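# Put the round belt on both pulleys' top grooves

## Task

Get the round belt seated in the uppermost groove of each of the two pulleys, running straight between them rather than in a figure-eight, and leave it under tension.

## Robot and tools

ROBOT. Two 7-joint arms, left_arm and right_arm, each ending in a two-finger parallel gripper. Calibrated bases in the scene frame: left_arm at (+0.029, +0.281, 0) m, right_arm at (+0.012, -0.281, 0) m, both turned only slightly about z.

FRAMES. Scene frame: origin on the table surface halfway between the nominal bases, +x away from the robots over the table, +z up, left_arm on the +y side (image left/right does not follow these names). The end_effector_position (m) and end_effector_quat_wxyz of each arm, plus any camera it carries, are given in that arm's own base frame. Fixed cameras and the table use the scene frame. Reported hand positions may be off by a few cm, more when stretched. The gripper's fingers point along its +z and close along its y; end_effector_position is the point between closed pads, with fingertips about 19 mm beyond it when shut and 6 mm when wide open.

ROW FORMAT (used by every moving tool). One flat list of 18 numbers covering both arms, even if one arm stays still: left_arm's 7 joint angles, its gripper position, its gripper speed, then the same 9 for right_arm. Joint order: waist, shoulder, upper arm roll, elbow, forearm roll, wrist pitch, wrist roll. Joint numbers are absolute target angles in radians, in the same convention as the Joint positions line. Stated ranges: waist, upper arm roll, forearm roll, wrist roll -69.115 to 69.115; shoulder -2.250 to 2.250; elbow -2.580 to 2.580; wrist pitch -2.100 to 2.100. Real ends may differ by 0.014 rad; targets beyond that are refused or clipped, and a clipped joint gives a 'joint sent to its limit' line. Gripper position is an absolute opening in [-1, 1]: +1 fully open (85 mm), 0 about 45 mm, -1 shut; the mapping is uneven, so trust position_measured_pct (roughly 50 minus 50 times the position). Gripper speed in [-1, 1] sets closing rate (about 20, 85, 150 mm/s) and grip force (about 100 N per pad slow, up to roughly 240 N fast from a wider start). Grippers begin at +1. To leave a gripper alone, resend the last position and speed you gave it.

TOOLS.
execute_actions(actions, cameras): actions is a list of actions; each action is a table of up to 15 rows, one row per 1/30 s step; a short table repeats its final row to fill 15 steps. An empty list just reports state and images.
move(target, speed, blend, blocking, cameras): target is one row or a list of up to 15 rows, absolute joint goals, all joints interpolated together (so the hand traces a curve). speed in rad/s, 0.01 to 2 (default 0.5), for the joint with the longest travel; one value or one per target. blend in rad rounds corners between listed targets (0 stops at each). blocking=false returns after about 0.5 s while motion continues; a new move takes over from the current point. Minimum path 0.5 s; over 10 s falls short. No collision avoidance. Finger changes in later targets take effect only after arrival at rest. The result adds a 'move:' line: done, off_target (resting >0.01 rad from target), moving, held (a safety check withheld steps; limits=held may appear) or fault.
wait(seconds 0 to 10, cameras): let time pass holding last commands; a running move keeps going.
stop(cameras): brakes a running move; fingers continue.
zoom_image(camera, region [x0,y0,x1,y1] pixels, at most 504x504): enlarges part of a camera's latest image. Cameras: cam_high, cam_low, cam_drive, cam_grooves, cam_left_wrist, cam_right_wrist, all 896x504.
clear_fault(arm): clears a reported torque fault on left_arm or right_arm; sends no command.
finished_scene(scene): the current scene's number; ends it irreversibly.

MOTION LIMITS. Joint targets advance at most 1.39 rad/s (first four joints) or 1.22 rad/s (last three), with capped acceleration. Each step a target may lead its measured angle by only 0.304 rad (first four) or 0.266 rad (last three), and if a row would move the hand over 70 mm from where it is, that arm's targets are scaled back. So large jumps need several actions; check 'Joint targets' and resend to finish. To keep a joint still, resend its Joint targets value.

RESULT LINES. Joint positions, Joint velocities ('within noise' when still) and Joint targets per arm in joint order; Tool commands; Joint torques (N m, sign toward larger angle, with offsets and noise); Flange force along the gripper axes (absent after row calls, back after move or wait; 'no reading' near singularities). Per gripper: position_measured_pct, motor_current_ma (about 1000 when holding or pads closed, near 0 empty), object_status: 0 moving, 1 blocked while opening, 2 stopped on something early, 3 reached the commanded position or pads met (empty or soft grip). Wait up to 1.3 s after fingers stop before reading it. 'joint command not followed' means the arm-to-arm clearance check altered targets.

GRIPPING. Command a position narrower than the object and keep it. Releasing: command a few mm wider than the object.

AVOID. Objects leaving the table; dropping or releasing moving parts; fast impacts; targets pressing beyond a firm contact (arms are stiff and press at full motor force); hard grips on items still resting on something; arms touching or a gripper closing on the other arm's fingers. Torque faults (joint torque over 104.5 N m for the first four, 51.3 for the last three, or straying over 5 degrees from plan) stop an arm until clear_fault. Motors heat when loaded, stretched or pushing; MOTOR HOT warns at 60 °C and at 75 °C the arm sags for 30 to 60 s or more. Time spent writing also lets the scene run on.

Each tool is called as name([rows], argument=value, ...), one row to a line, values as JSON.

## Session

execute_actions(actions=[])

Scene clock: 0.00 s.
left_arm: end_effector_position=(+0.3328, -0.2953, +0.3087) position_measured_pct=0.0 object_status=3 motor_current_ma=0 end_effector_quat_wxyz=(+0.600, +0.583, -0.405, +0.370) | right_arm: end_effector_position=(+0.2833, -0.2019, +0.3657) position_measured_pct=0.0 object_status=3 motor_current_ma=0 end_effector_quat_wxyz=(+0.044, +0.960, -0.174, +0.217)
Joint positions: left_arm=[-0.036 0.676 -0.107 2.187 1.419 1.675 2.249] | right_arm=[0.6 -0.223 0.039 1.948 -0.124 0.988 -1.243]
Joint velocities: within noise
Joint torques (N m): no reading
Motor temperatures (°C): left_arm=[31 40 35 31 37 40 42] | right_arm=[38 38 30 32 35 42 41]
Flange force (N): no reading
Joint targets: left_arm=[-0.036 0.676 -0.107 2.187 1.419 1.675 2.249] | right_arm=[0.600 -0.223 0.039 1.948 -0.124 0.988 -1.243]
Tool commands: left_gripper/position=+1.0 left_gripper/speed=+1.0 right_gripper/position=+1.0 right_gripper/speed=+1.0

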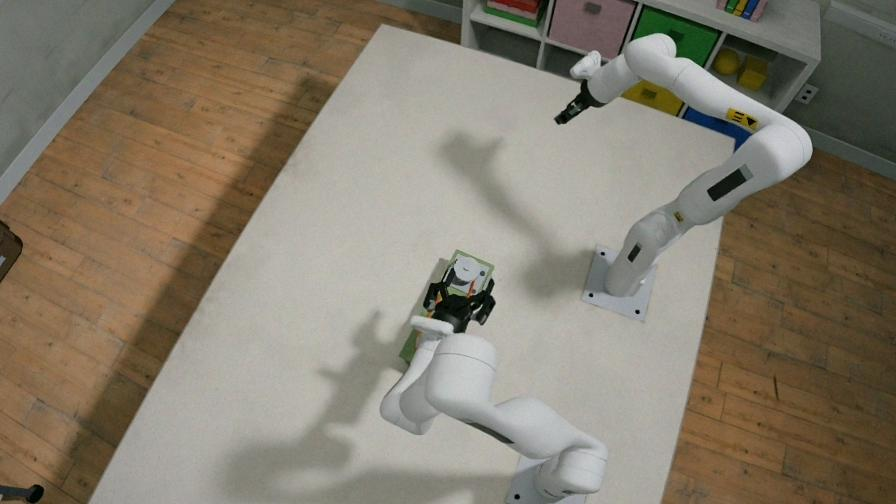

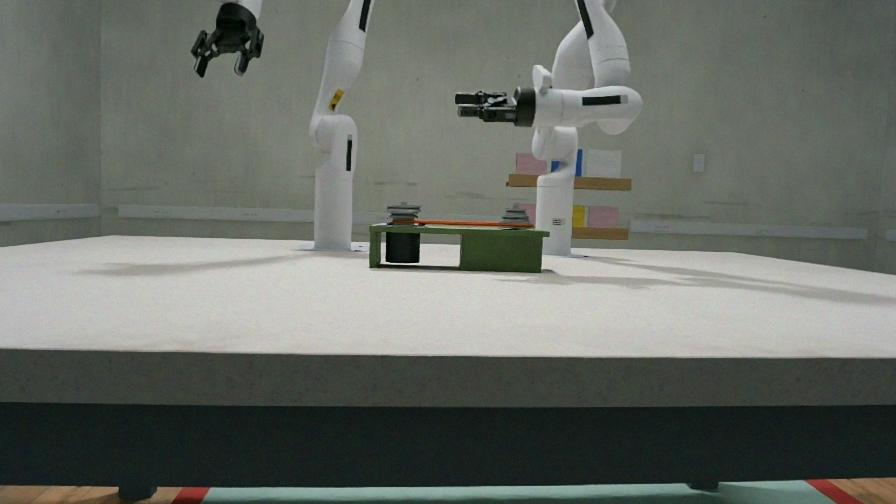

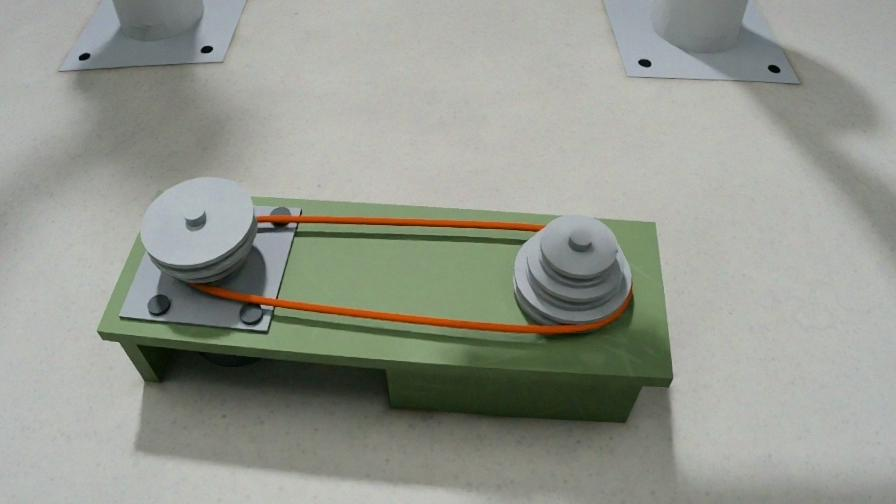

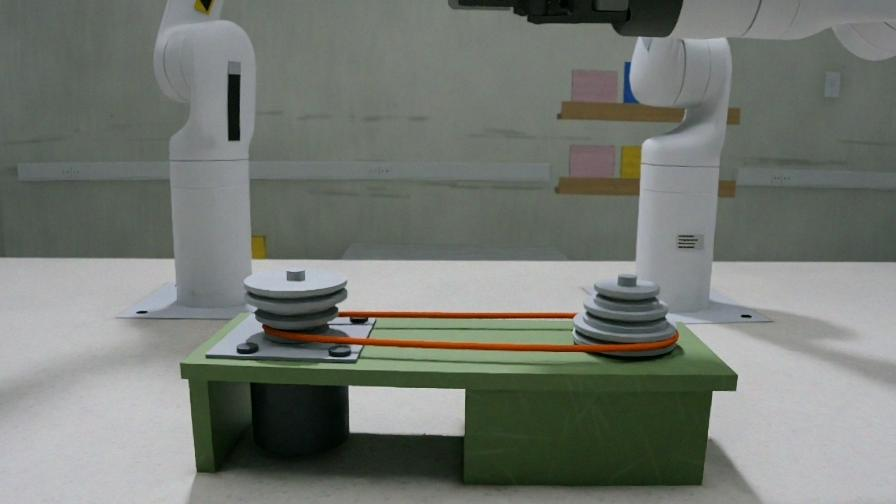

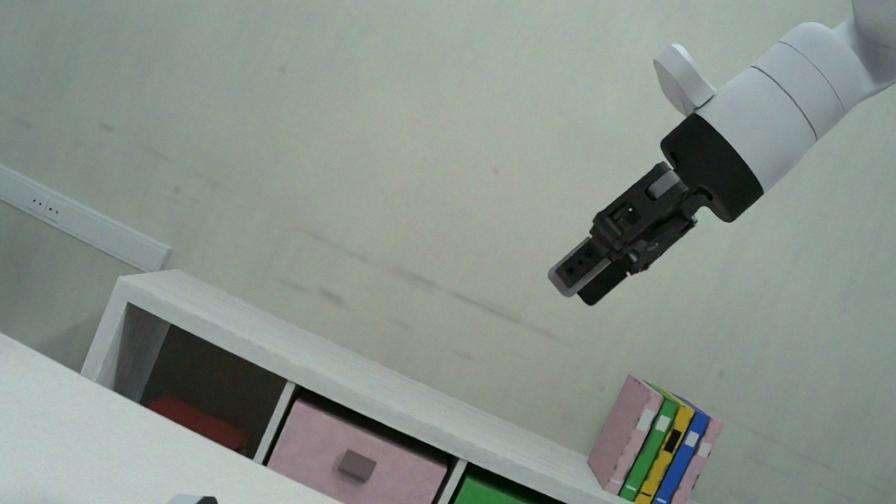

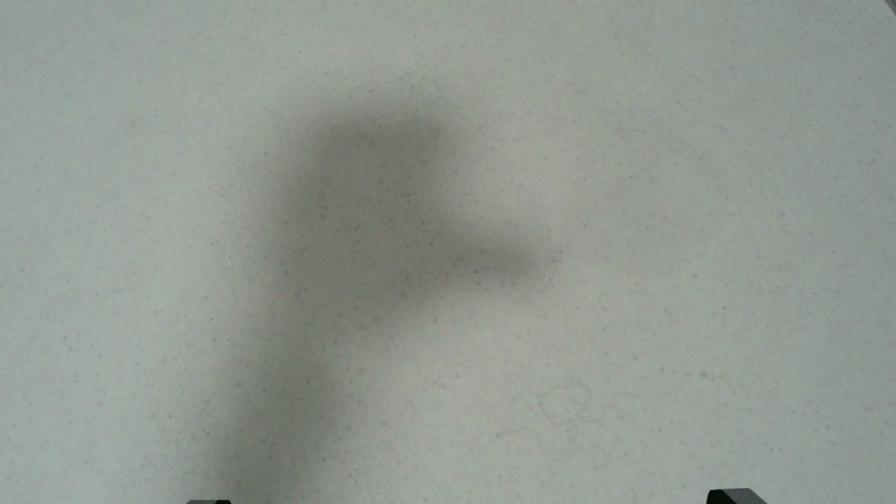

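zoom_image(camera="cam_grooves", region=[170, 240, 420, 380])

zoom_image(camera="cam_grooves", region=[520, 250, 770, 390])

zoom_image(camera="cam_drive", region=[460, 180, 710, 390])

zoom_image(camera="cam_drive", region=[90, 160, 340, 370])

zoom_image(camera="cam_high", region=[340, 220, 540, 380])

Scaled by 2.016.

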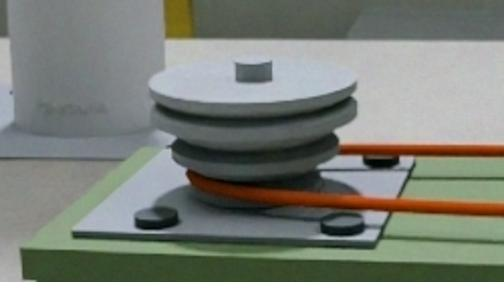

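Scaled by 2.016.

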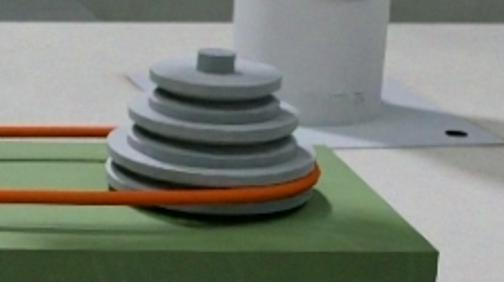

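Scaled by 2.016.

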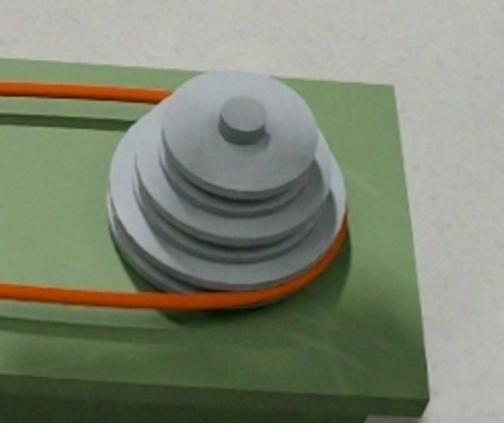

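Scaled by 2.016.

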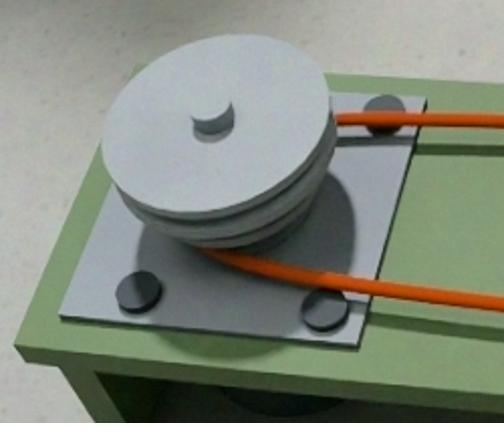

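Scaled by 2.520.

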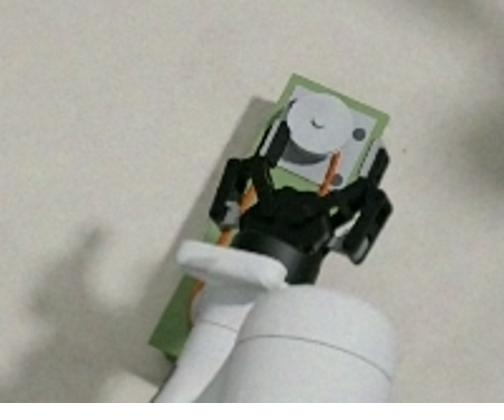

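move(target=[0.6,0.35,0,1.337,0,1.45,0.6,1,1,0.6,-0.223,0.039,1.948,-0.124,0.988,-1.243,1,1], speed=0.8)

Scene clock: 37.00 s.
left_arm: end_effector_position=(+0.3639, -0.2791, +0.3323) position_measured_pct=0.0 object_status=3 motor_current_ma=0 end_effector_quat_wxyz=(+0.002, +0.707, +0.707, +0.000) | right_arm: end_effector_position=(+0.2832, -0.2018, +0.3658) position_measured_pct=0.0 object_status=3 motor_current_ma=0 end_effector_quat_wxyz=(+0.044, +0.960, -0.174, +0.217)
Joint positions: left_arm=[0.6 0.35 0 1.337 0 1.45 0.6] | right_arm=[0.6 -0.223 0.039 1.948 -0.124 0.988 -1.243]
Joint velocities: within noise
Joint torques (N m): left_arm=[1.21 -16.24 1.3 -8.48 0.07 0.01 0.09] | right_arm=[0.13 -6.49 -0.56 -11.3 0.03 -1.22 -0.37]
Motor temperatures (°C): left_arm=[30 40 34 31 36 40 42] | right_arm=[37 38 30 32 35 41 41]
Flange force (N): left_arm=[1.0 3.6 -1.4] | right_arm=[-2.3 3.0 3.6]
Joint targets: left_arm=[0.600 0.350 0.000 1.337 0.000 1.450 0.600] | right_arm=[0.600 -0.223 0.039 1.948 -0.124 0.988 -1.243]
move: done

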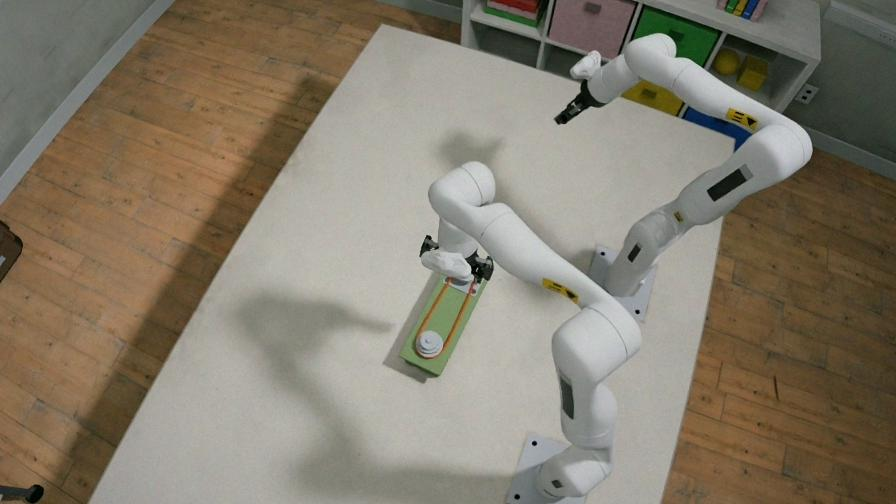

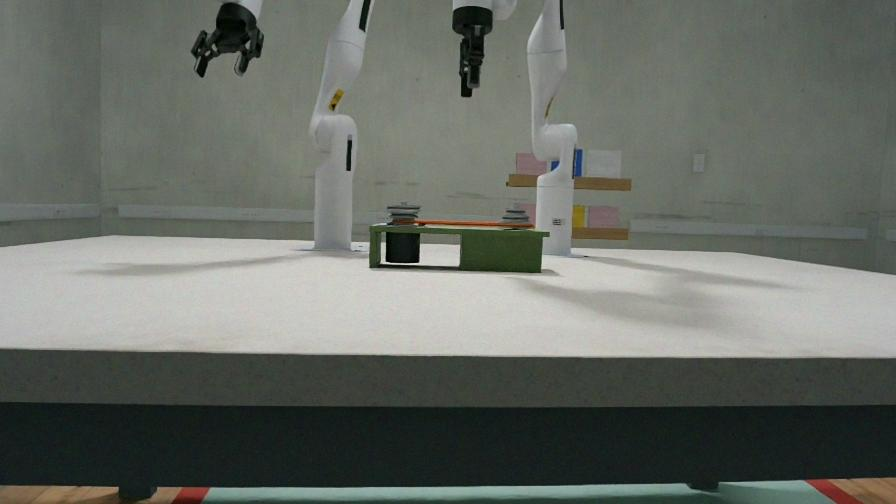

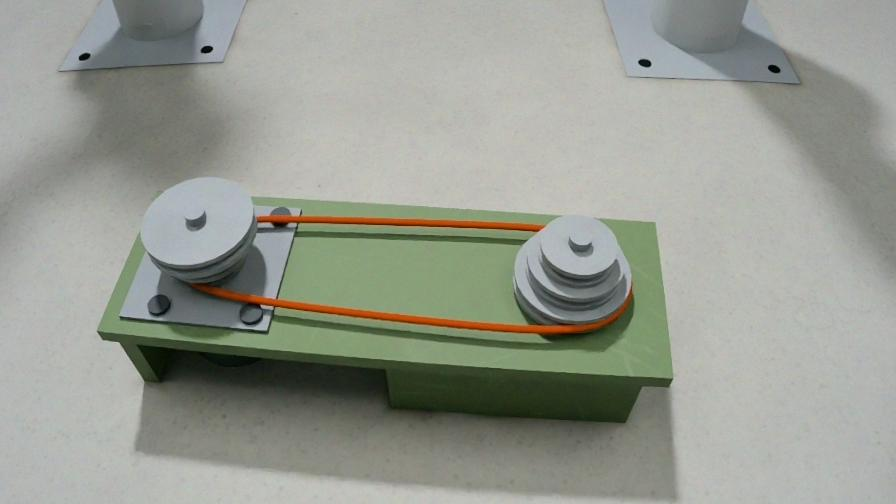

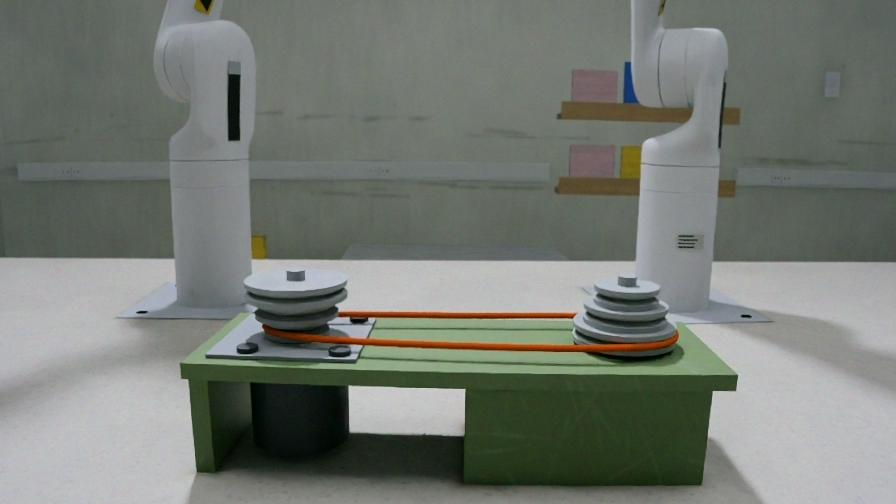

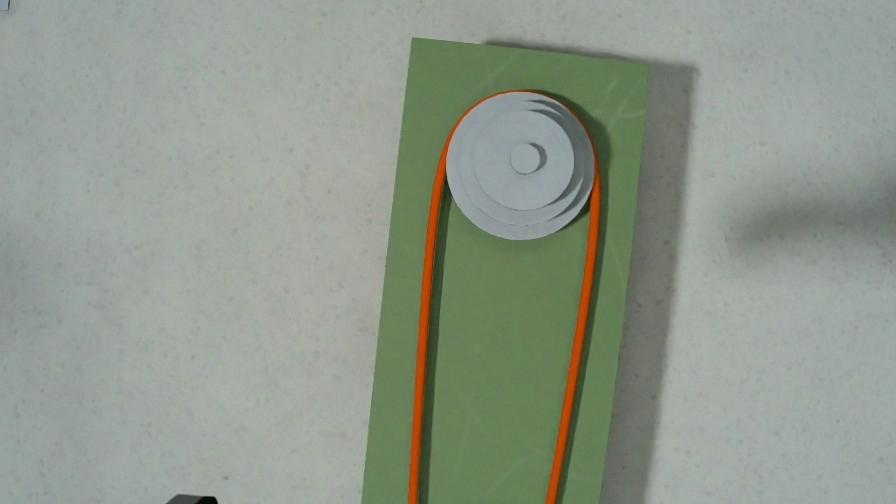

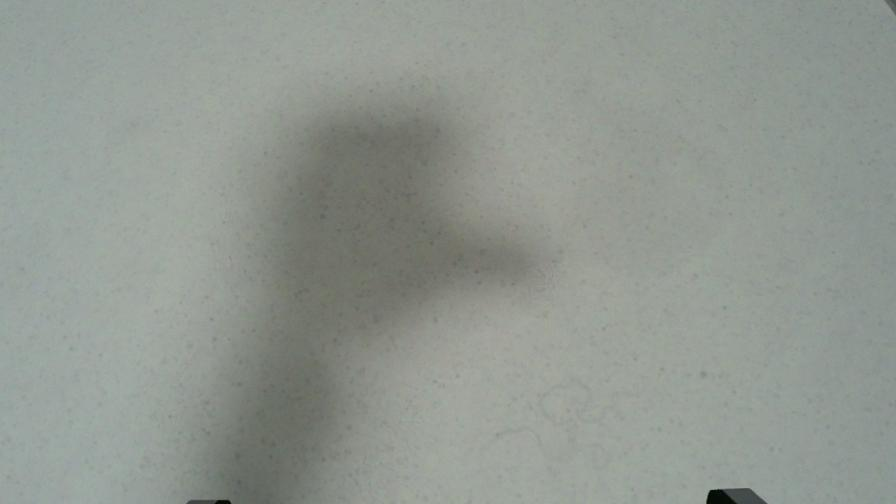

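move(target=[0.8125,0.6107,0,0.9145,0,1.6164,0.8125,1,1,0.6,-0.223,0.039,1.948,-0.124,0.988,-1.243,1,1], speed=0.5, cameras=["cam_left_wrist","cam_high"])

Scene clock: 45.67 s.
left_arm: end_effector_position=(+0.3638, -0.4202, +0.3326) position_measured_pct=0.0 object_status=3 motor_current_ma=0 end_effector_quat_wxyz=(+0.000, +0.707, +0.707, +0.000) | right_arm: end_effector_position=(+0.2832, -0.2018, +0.3658) position_measured_pct=0.0 object_status=3 motor_current_ma=0 end_effector_quat_wxyz=(+0.044, +0.960, -0.174, +0.217)
Joint positions: left_arm=[0.812 0.611 0 0.915 0 1.616 0.812] | right_arm=[0.6 -0.223 0.039 1.948 -0.124 0.988 -1.243]
Joint velocities: within noise
Joint torques (N m): left_arm=[1.17 -20.94 1.45 -8.58 0.19 0.03 0.03] | right_arm=[0.06 -6.44 -0.57 -11.25 -0.01 -1.19 -0.41]
Motor temperatures (°C): left_arm=[30 40 34 31 36 40 42] | right_arm=[37 37 30 32 35 41 41]
Flange force (N): left_arm=[-0.7 3.5 -1.5] | right_arm=[-2.3 3.1 3.5]
Joint targets: left_arm=[0.813 0.611 0.000 0.915 0.000 1.616 0.812] | right_arm=[0.600 -0.223 0.039 1.948 -0.124 0.988 -1.243]
move: done
Images, in order (width x height): cam_high 896x504, cam_left_wrist 896x504.

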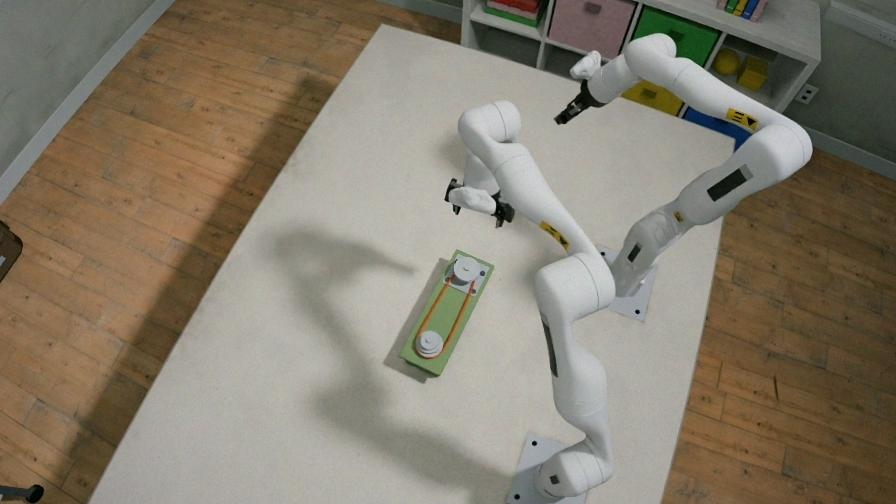

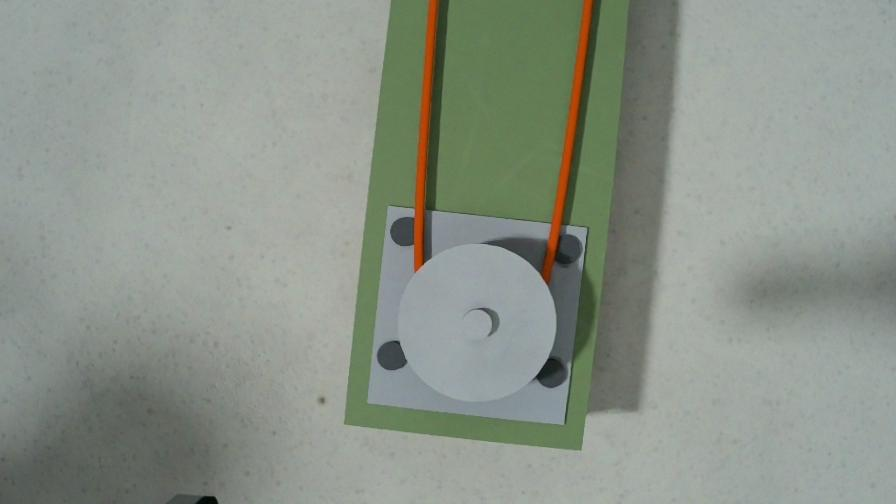

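move(target=[0.7319,0.4878,0,1.1235,0,1.5303,0.7319,1,1,0.6,-0.223,0.039,1.948,-0.124,0.988,-1.243,1,1], speed=0.5, cameras=["cam_left_wrist"])

Scene clock: 49.80 s.
left_arm: end_effector_position=(+0.3638, -0.3602, +0.3325) position_measured_pct=0.0 object_status=3 motor_current_ma=0 end_effector_quat_wxyz=(+0.000, +0.707, +0.707, +0.000) | right_arm: end_effector_position=(+0.2832, -0.2018, +0.3658) position_measured_pct=0.0 object_status=3 motor_current_ma=0 end_effector_quat_wxyz=(+0.044, +0.960, -0.174, +0.217)
Joint positions: left_arm=[0.732 0.488 0 1.123 0 1.53 0.732] | right_arm=[0.6 -0.223 0.039 1.948 -0.124 0.988 -1.243]
Joint velocities: within noise
Joint torques (N m): left_arm=[1.13 -18.71 1.34 -8.59 0.1 0.01 0.13] | right_arm=[0.08 -6.46 -0.67 -11.23 0.03 -1.28 -0.37]
Motor temperatures (°C): left_arm=[30 40 34 31 36 40 42] | right_arm=[37 37 30 32 35 41 41]
Flange force (N): left_arm=[0.4 3.3 -1.4] | right_arm=[-2.2 3.4 3.2]
Joint targets: left_arm=[0.732 0.488 0.000 1.124 0.000 1.530 0.732] | right_arm=[0.600 -0.223 0.039 1.948 -0.124 0.988 -1.243]
move: done
Images, in order (width x height): cam_left_wrist 896x504.

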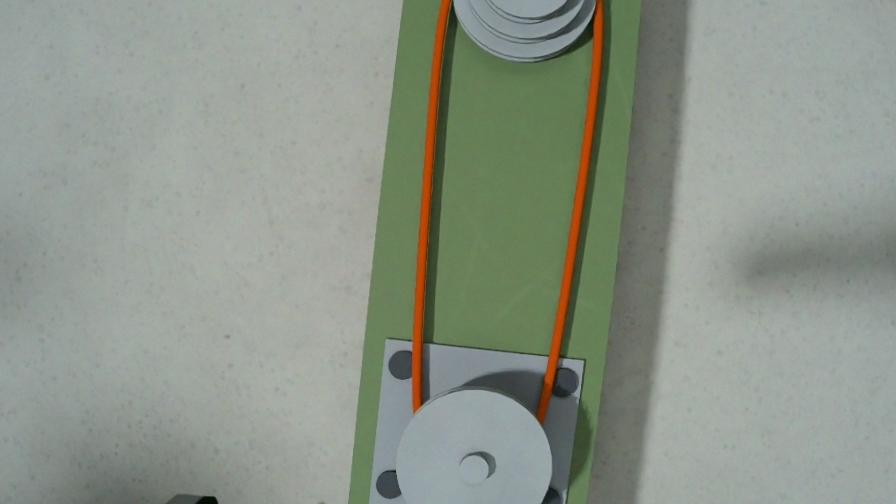

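move(target=[0.4315,0.5432,0,1.6111,0,0.9873,0.2815,0.3,0,0.6,-0.223,0.039,1.948,-0.124,0.988,-1.243,1,1], speed=0.6)

zoom_image(camera="cam_grooves", region=[400, 130, 800, 390])

zoom_image(camera="cam_drive", region=[400, 90, 800, 390])

Scene clock: 77.23 s.
left_arm: end_effector_position=(+0.4255, -0.2233, +0.1605) position_measured_pct=35.1 object_status=3 motor_current_ma=0 end_effector_quat_wxyz=(+0.000, +0.758, +0.652, +0.000) | right_arm: end_effector_position=(+0.2832, -0.2018, +0.3658) position_measured_pct=0.0 object_status=3 motor_current_ma=0 end_effector_quat_wxyz=(+0.044, +0.960, -0.174, +0.217)
Joint positions: left_arm=[0.432 0.543 0 1.611 0 0.987 0.282] | right_arm=[0.6 -0.223 0.039 1.948 -0.124 0.988 -1.243]
Joint velocities: within noise
Joint torques (N m): left_arm=[1.07 -18.35 1.41 -7.1 0.1 -0.03 0.02] | right_arm=[0.11 -6.47 -0.57 -11.27 0.03 -1.22 -0.38]
Motor temperatures (°C): left_arm=[30 40 33 31 36 40 42] | right_arm=[36 37 30 32 35 41 41]
Flange force (N): left_arm=[1.5 2.7 -0.4] | right_arm=[-2.3 3.0 3.5]
Joint targets: left_arm=[0.432 0.543 0.000 1.611 0.000 0.987 0.282] | right_arm=[0.600 -0.223 0.039 1.948 -0.124 0.988 -1.243]
move: done

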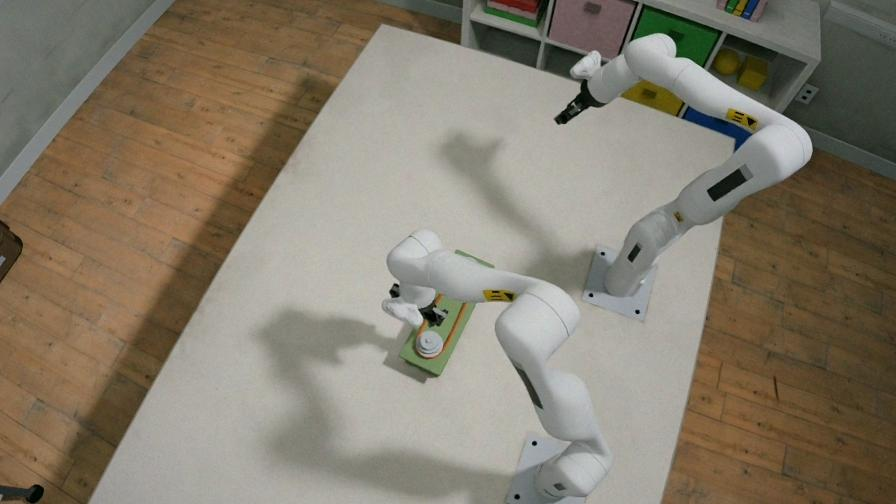

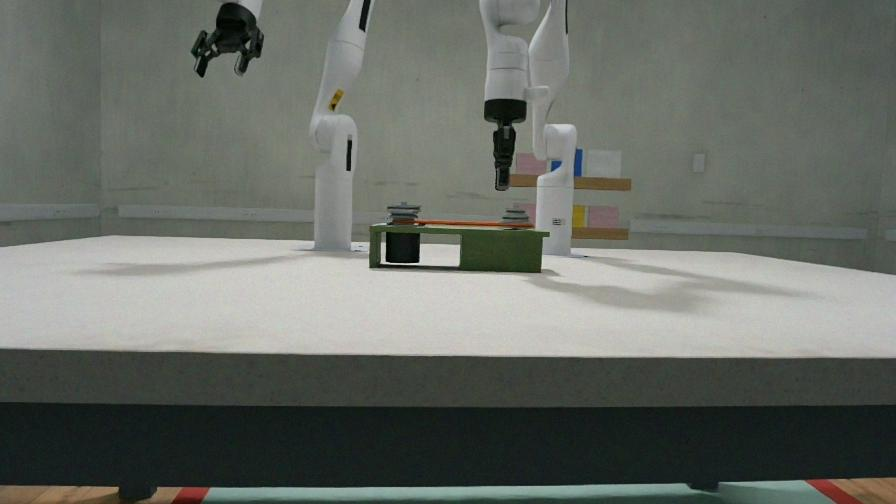

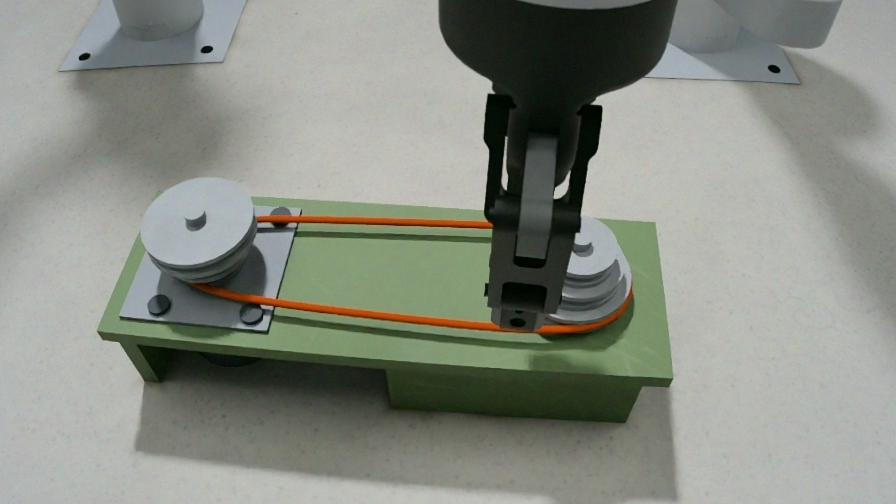

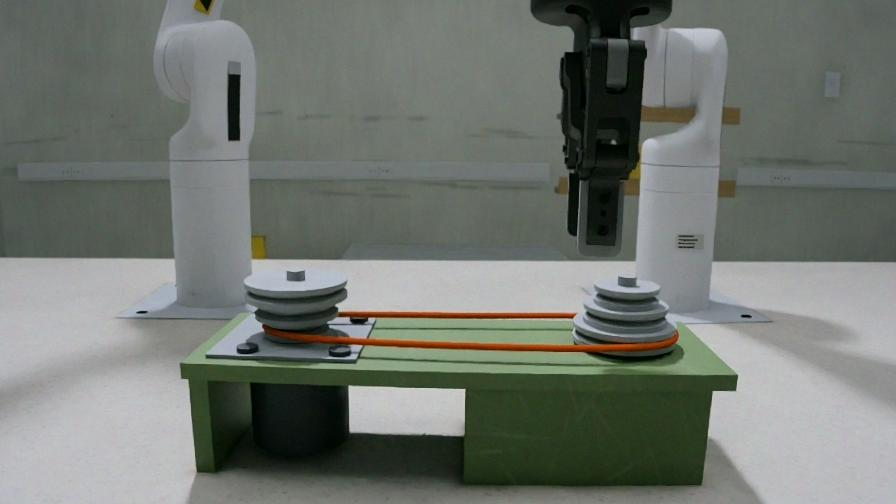

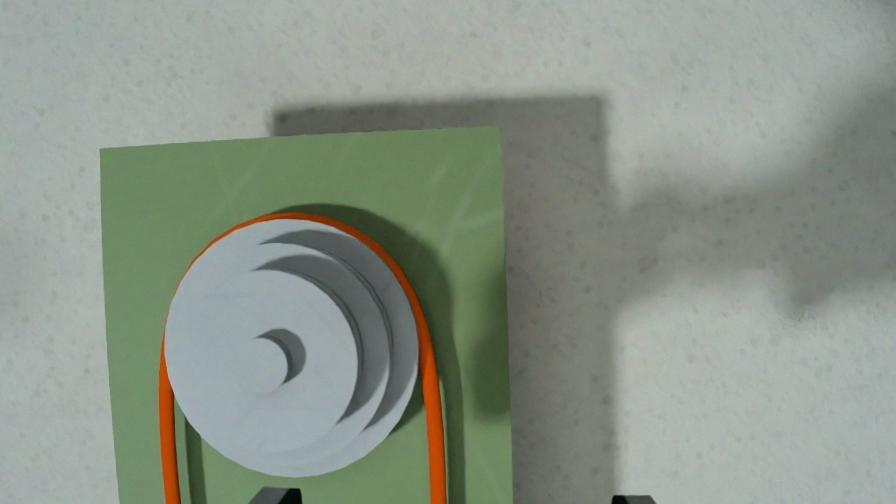

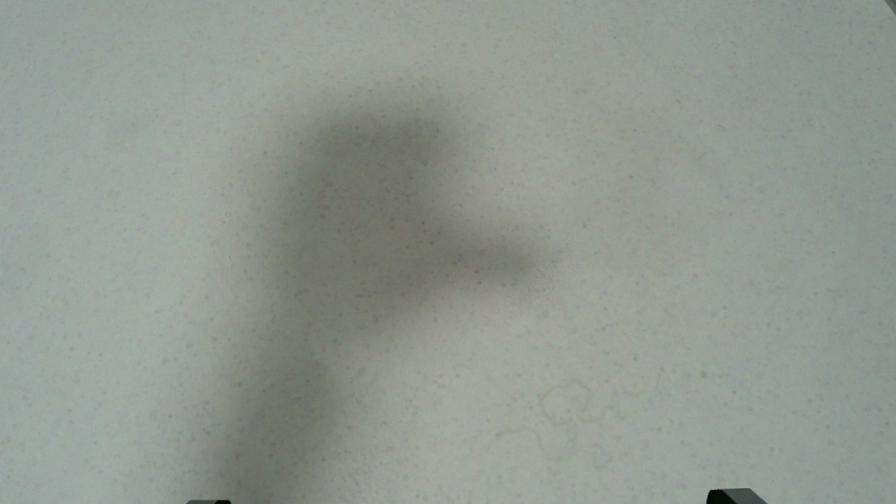

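Scaled by 1.260.

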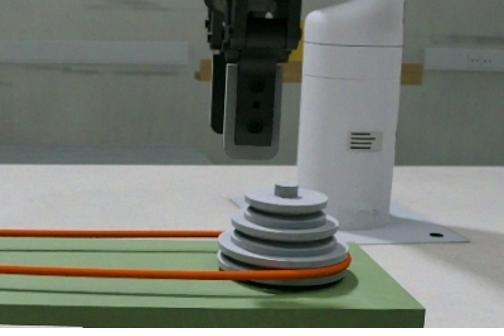

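Scaled by 1.260.

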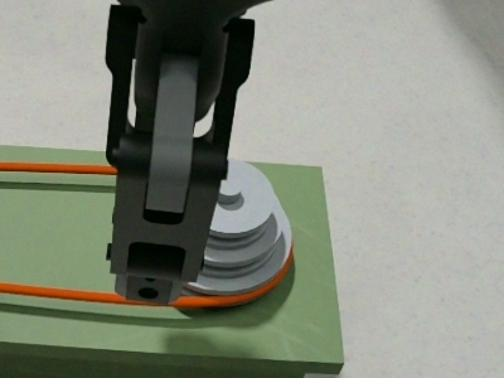

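move(target=[0.4793,0.6264,0,1.6708,0,0.8444,0.3293,-0.2,0,0.6,-0.223,0.039,1.948,-0.124,0.988,-1.243,1,1], speed=0.15, cameras=["cam_drive","cam_grooves","cam_left_wrist"])

zoom_image(camera="cam_grooves", region=[480, 230, 730, 370])

zoom_image(camera="cam_drive", region=[420, 190, 670, 370])

Scene clock: 86.73 s.
left_arm: end_effector_position=(+0.4159, -0.2442, +0.1056) position_measured_pct=60.2 object_status=3 motor_current_ma=0 end_effector_quat_wxyz=(+0.000, +0.758, +0.652, +0.000) | right_arm: end_effector_position=(+0.2832, -0.2018, +0.3658) position_measured_pct=0.0 object_status=3 motor_current_ma=0 end_effector_quat_wxyz=(+0.044, +0.960, -0.174, +0.217)
Joint positions: left_arm=[0.479 0.626 0 1.671 0 0.844 0.329] | right_arm=[0.6 -0.223 0.039 1.948 -0.124 0.988 -1.243]
Joint velocities: within noise
Joint torques (N m): left_arm=[1.07 -18.84 1.4 -6.18 0.07 0 0.08] | right_arm=[0.04 -6.46 -0.56 -11.29 -0.01 -1.21 -0.41]
Motor temperatures (°C): left_arm=[30 41 33 31 36 40 42] | right_arm=[36 37 30 32 35 41 41]
Flange force (N): left_arm=[1.4 3.0 -0.5] | right_arm=[-2.4 3.1 3.5]
Joint targets: left_arm=[0.479 0.626 0.000 1.671 0.000 0.844 0.329] | right_arm=[0.600 -0.223 0.039 1.948 -0.124 0.988 -1.243]
move: done
Images, in order (width x height): cam_drive 896x504, cam_grooves 896x504, cam_left_wrist 896x504.

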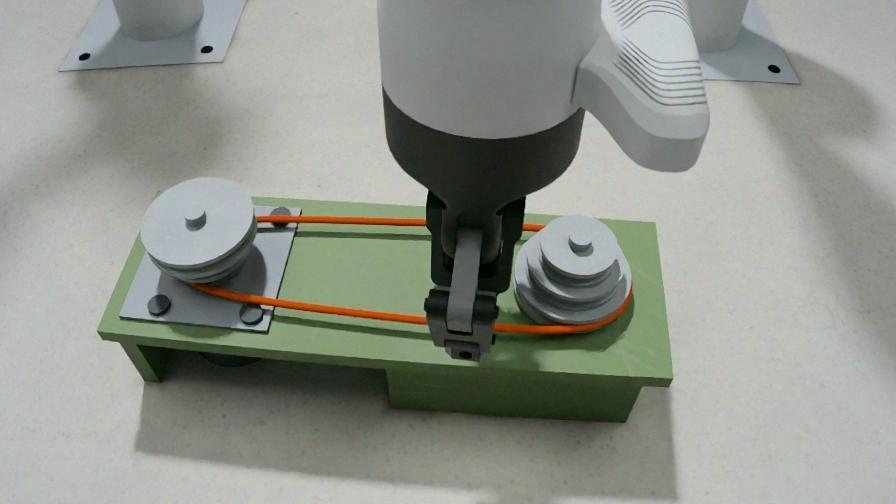

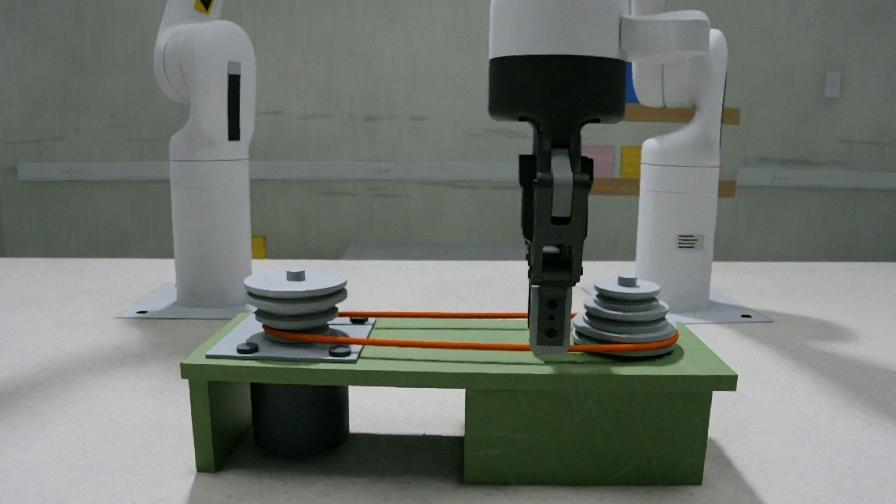

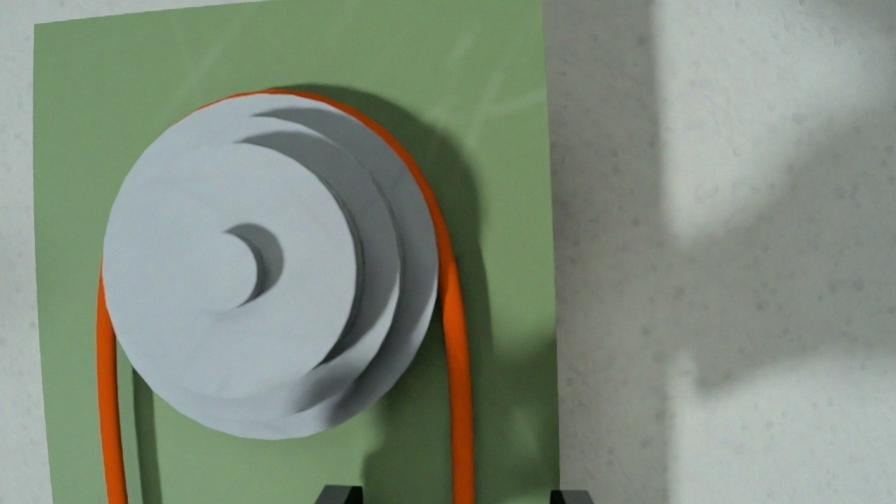

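Scaled by 2.016.

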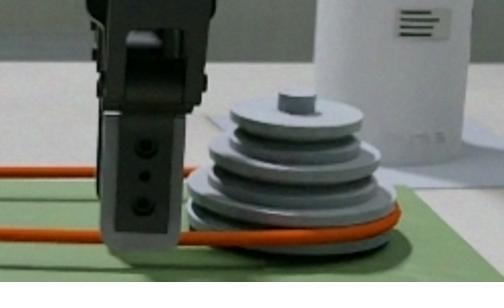

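Scaled by 2.016.

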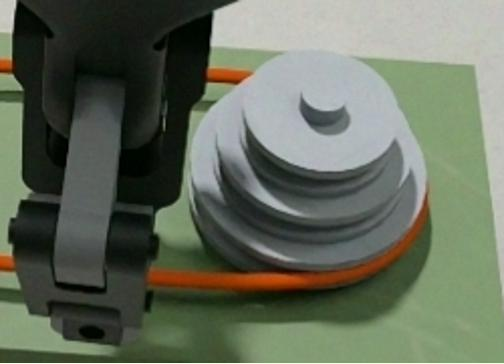

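move(target=[0.4793,0.6264,0,1.6708,0,0.8444,0.3293,-1,-0.8,0.6,-0.223,0.039,1.948,-0.124,0.988,-1.243,1,1], cameras=["cam_drive","cam_grooves","cam_left_wrist"])

zoom_image(camera="cam_grooves", region=[480, 230, 730, 370])

Scene clock: 90.30 s.
left_arm: end_effector_position=(+0.4159, -0.2442, +0.1056) position_measured_pct=98.3 object_status=0 motor_current_ma=440 end_effector_quat_wxyz=(+0.000, +0.758, +0.652, +0.000) | right_arm: end_effector_position=(+0.2832, -0.2018, +0.3658) position_measured_pct=0.0 object_status=3 motor_current_ma=0 end_effector_quat_wxyz=(+0.044, +0.960, -0.174, +0.217)
Joint positions: left_arm=[0.479 0.626 0 1.671 0 0.844 0.329] | right_arm=[0.6 -0.223 0.039 1.948 -0.124 0.988 -1.243]
Joint velocities: within noise
Joint torques (N m): left_arm=[1.07 -18.88 1.4 -6.33 0.1 0.02 0.02] | right_arm=[0.11 -6.42 -0.56 -11.27 0.05 -1.2 -0.42]
Motor temperatures (°C): left_arm=[30 41 33 31 36 40 42] | right_arm=[36 37 30 32 35 41 41]
Flange force (N): left_arm=[1.4 2.5 -0.2] | right_arm=[-2.5 3.2 3.5]
Joint targets: left_arm=[0.479 0.626 0.000 1.671 0.000 0.844 0.329] | right_arm=[0.600 -0.223 0.039 1.948 -0.124 0.988 -1.243]
move: done
Images, in order (width x height): cam_drive 896x504, cam_grooves 896x504, cam_left_wrist 896x504.

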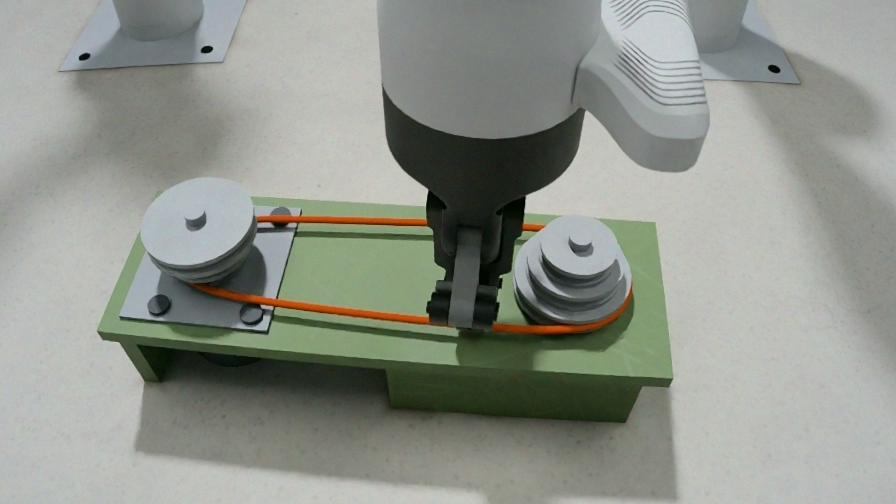

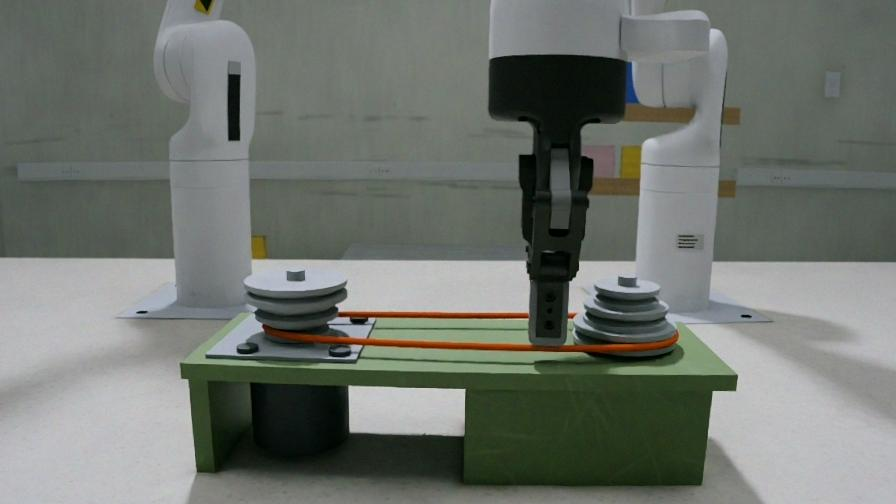

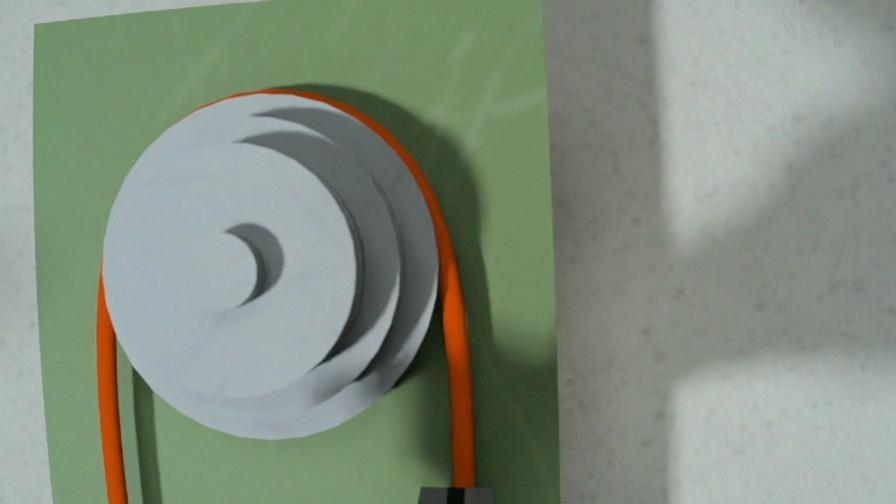

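Scaled by 2.016.

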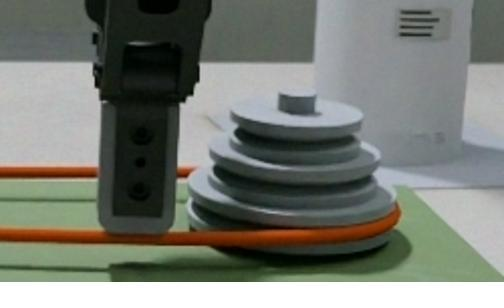

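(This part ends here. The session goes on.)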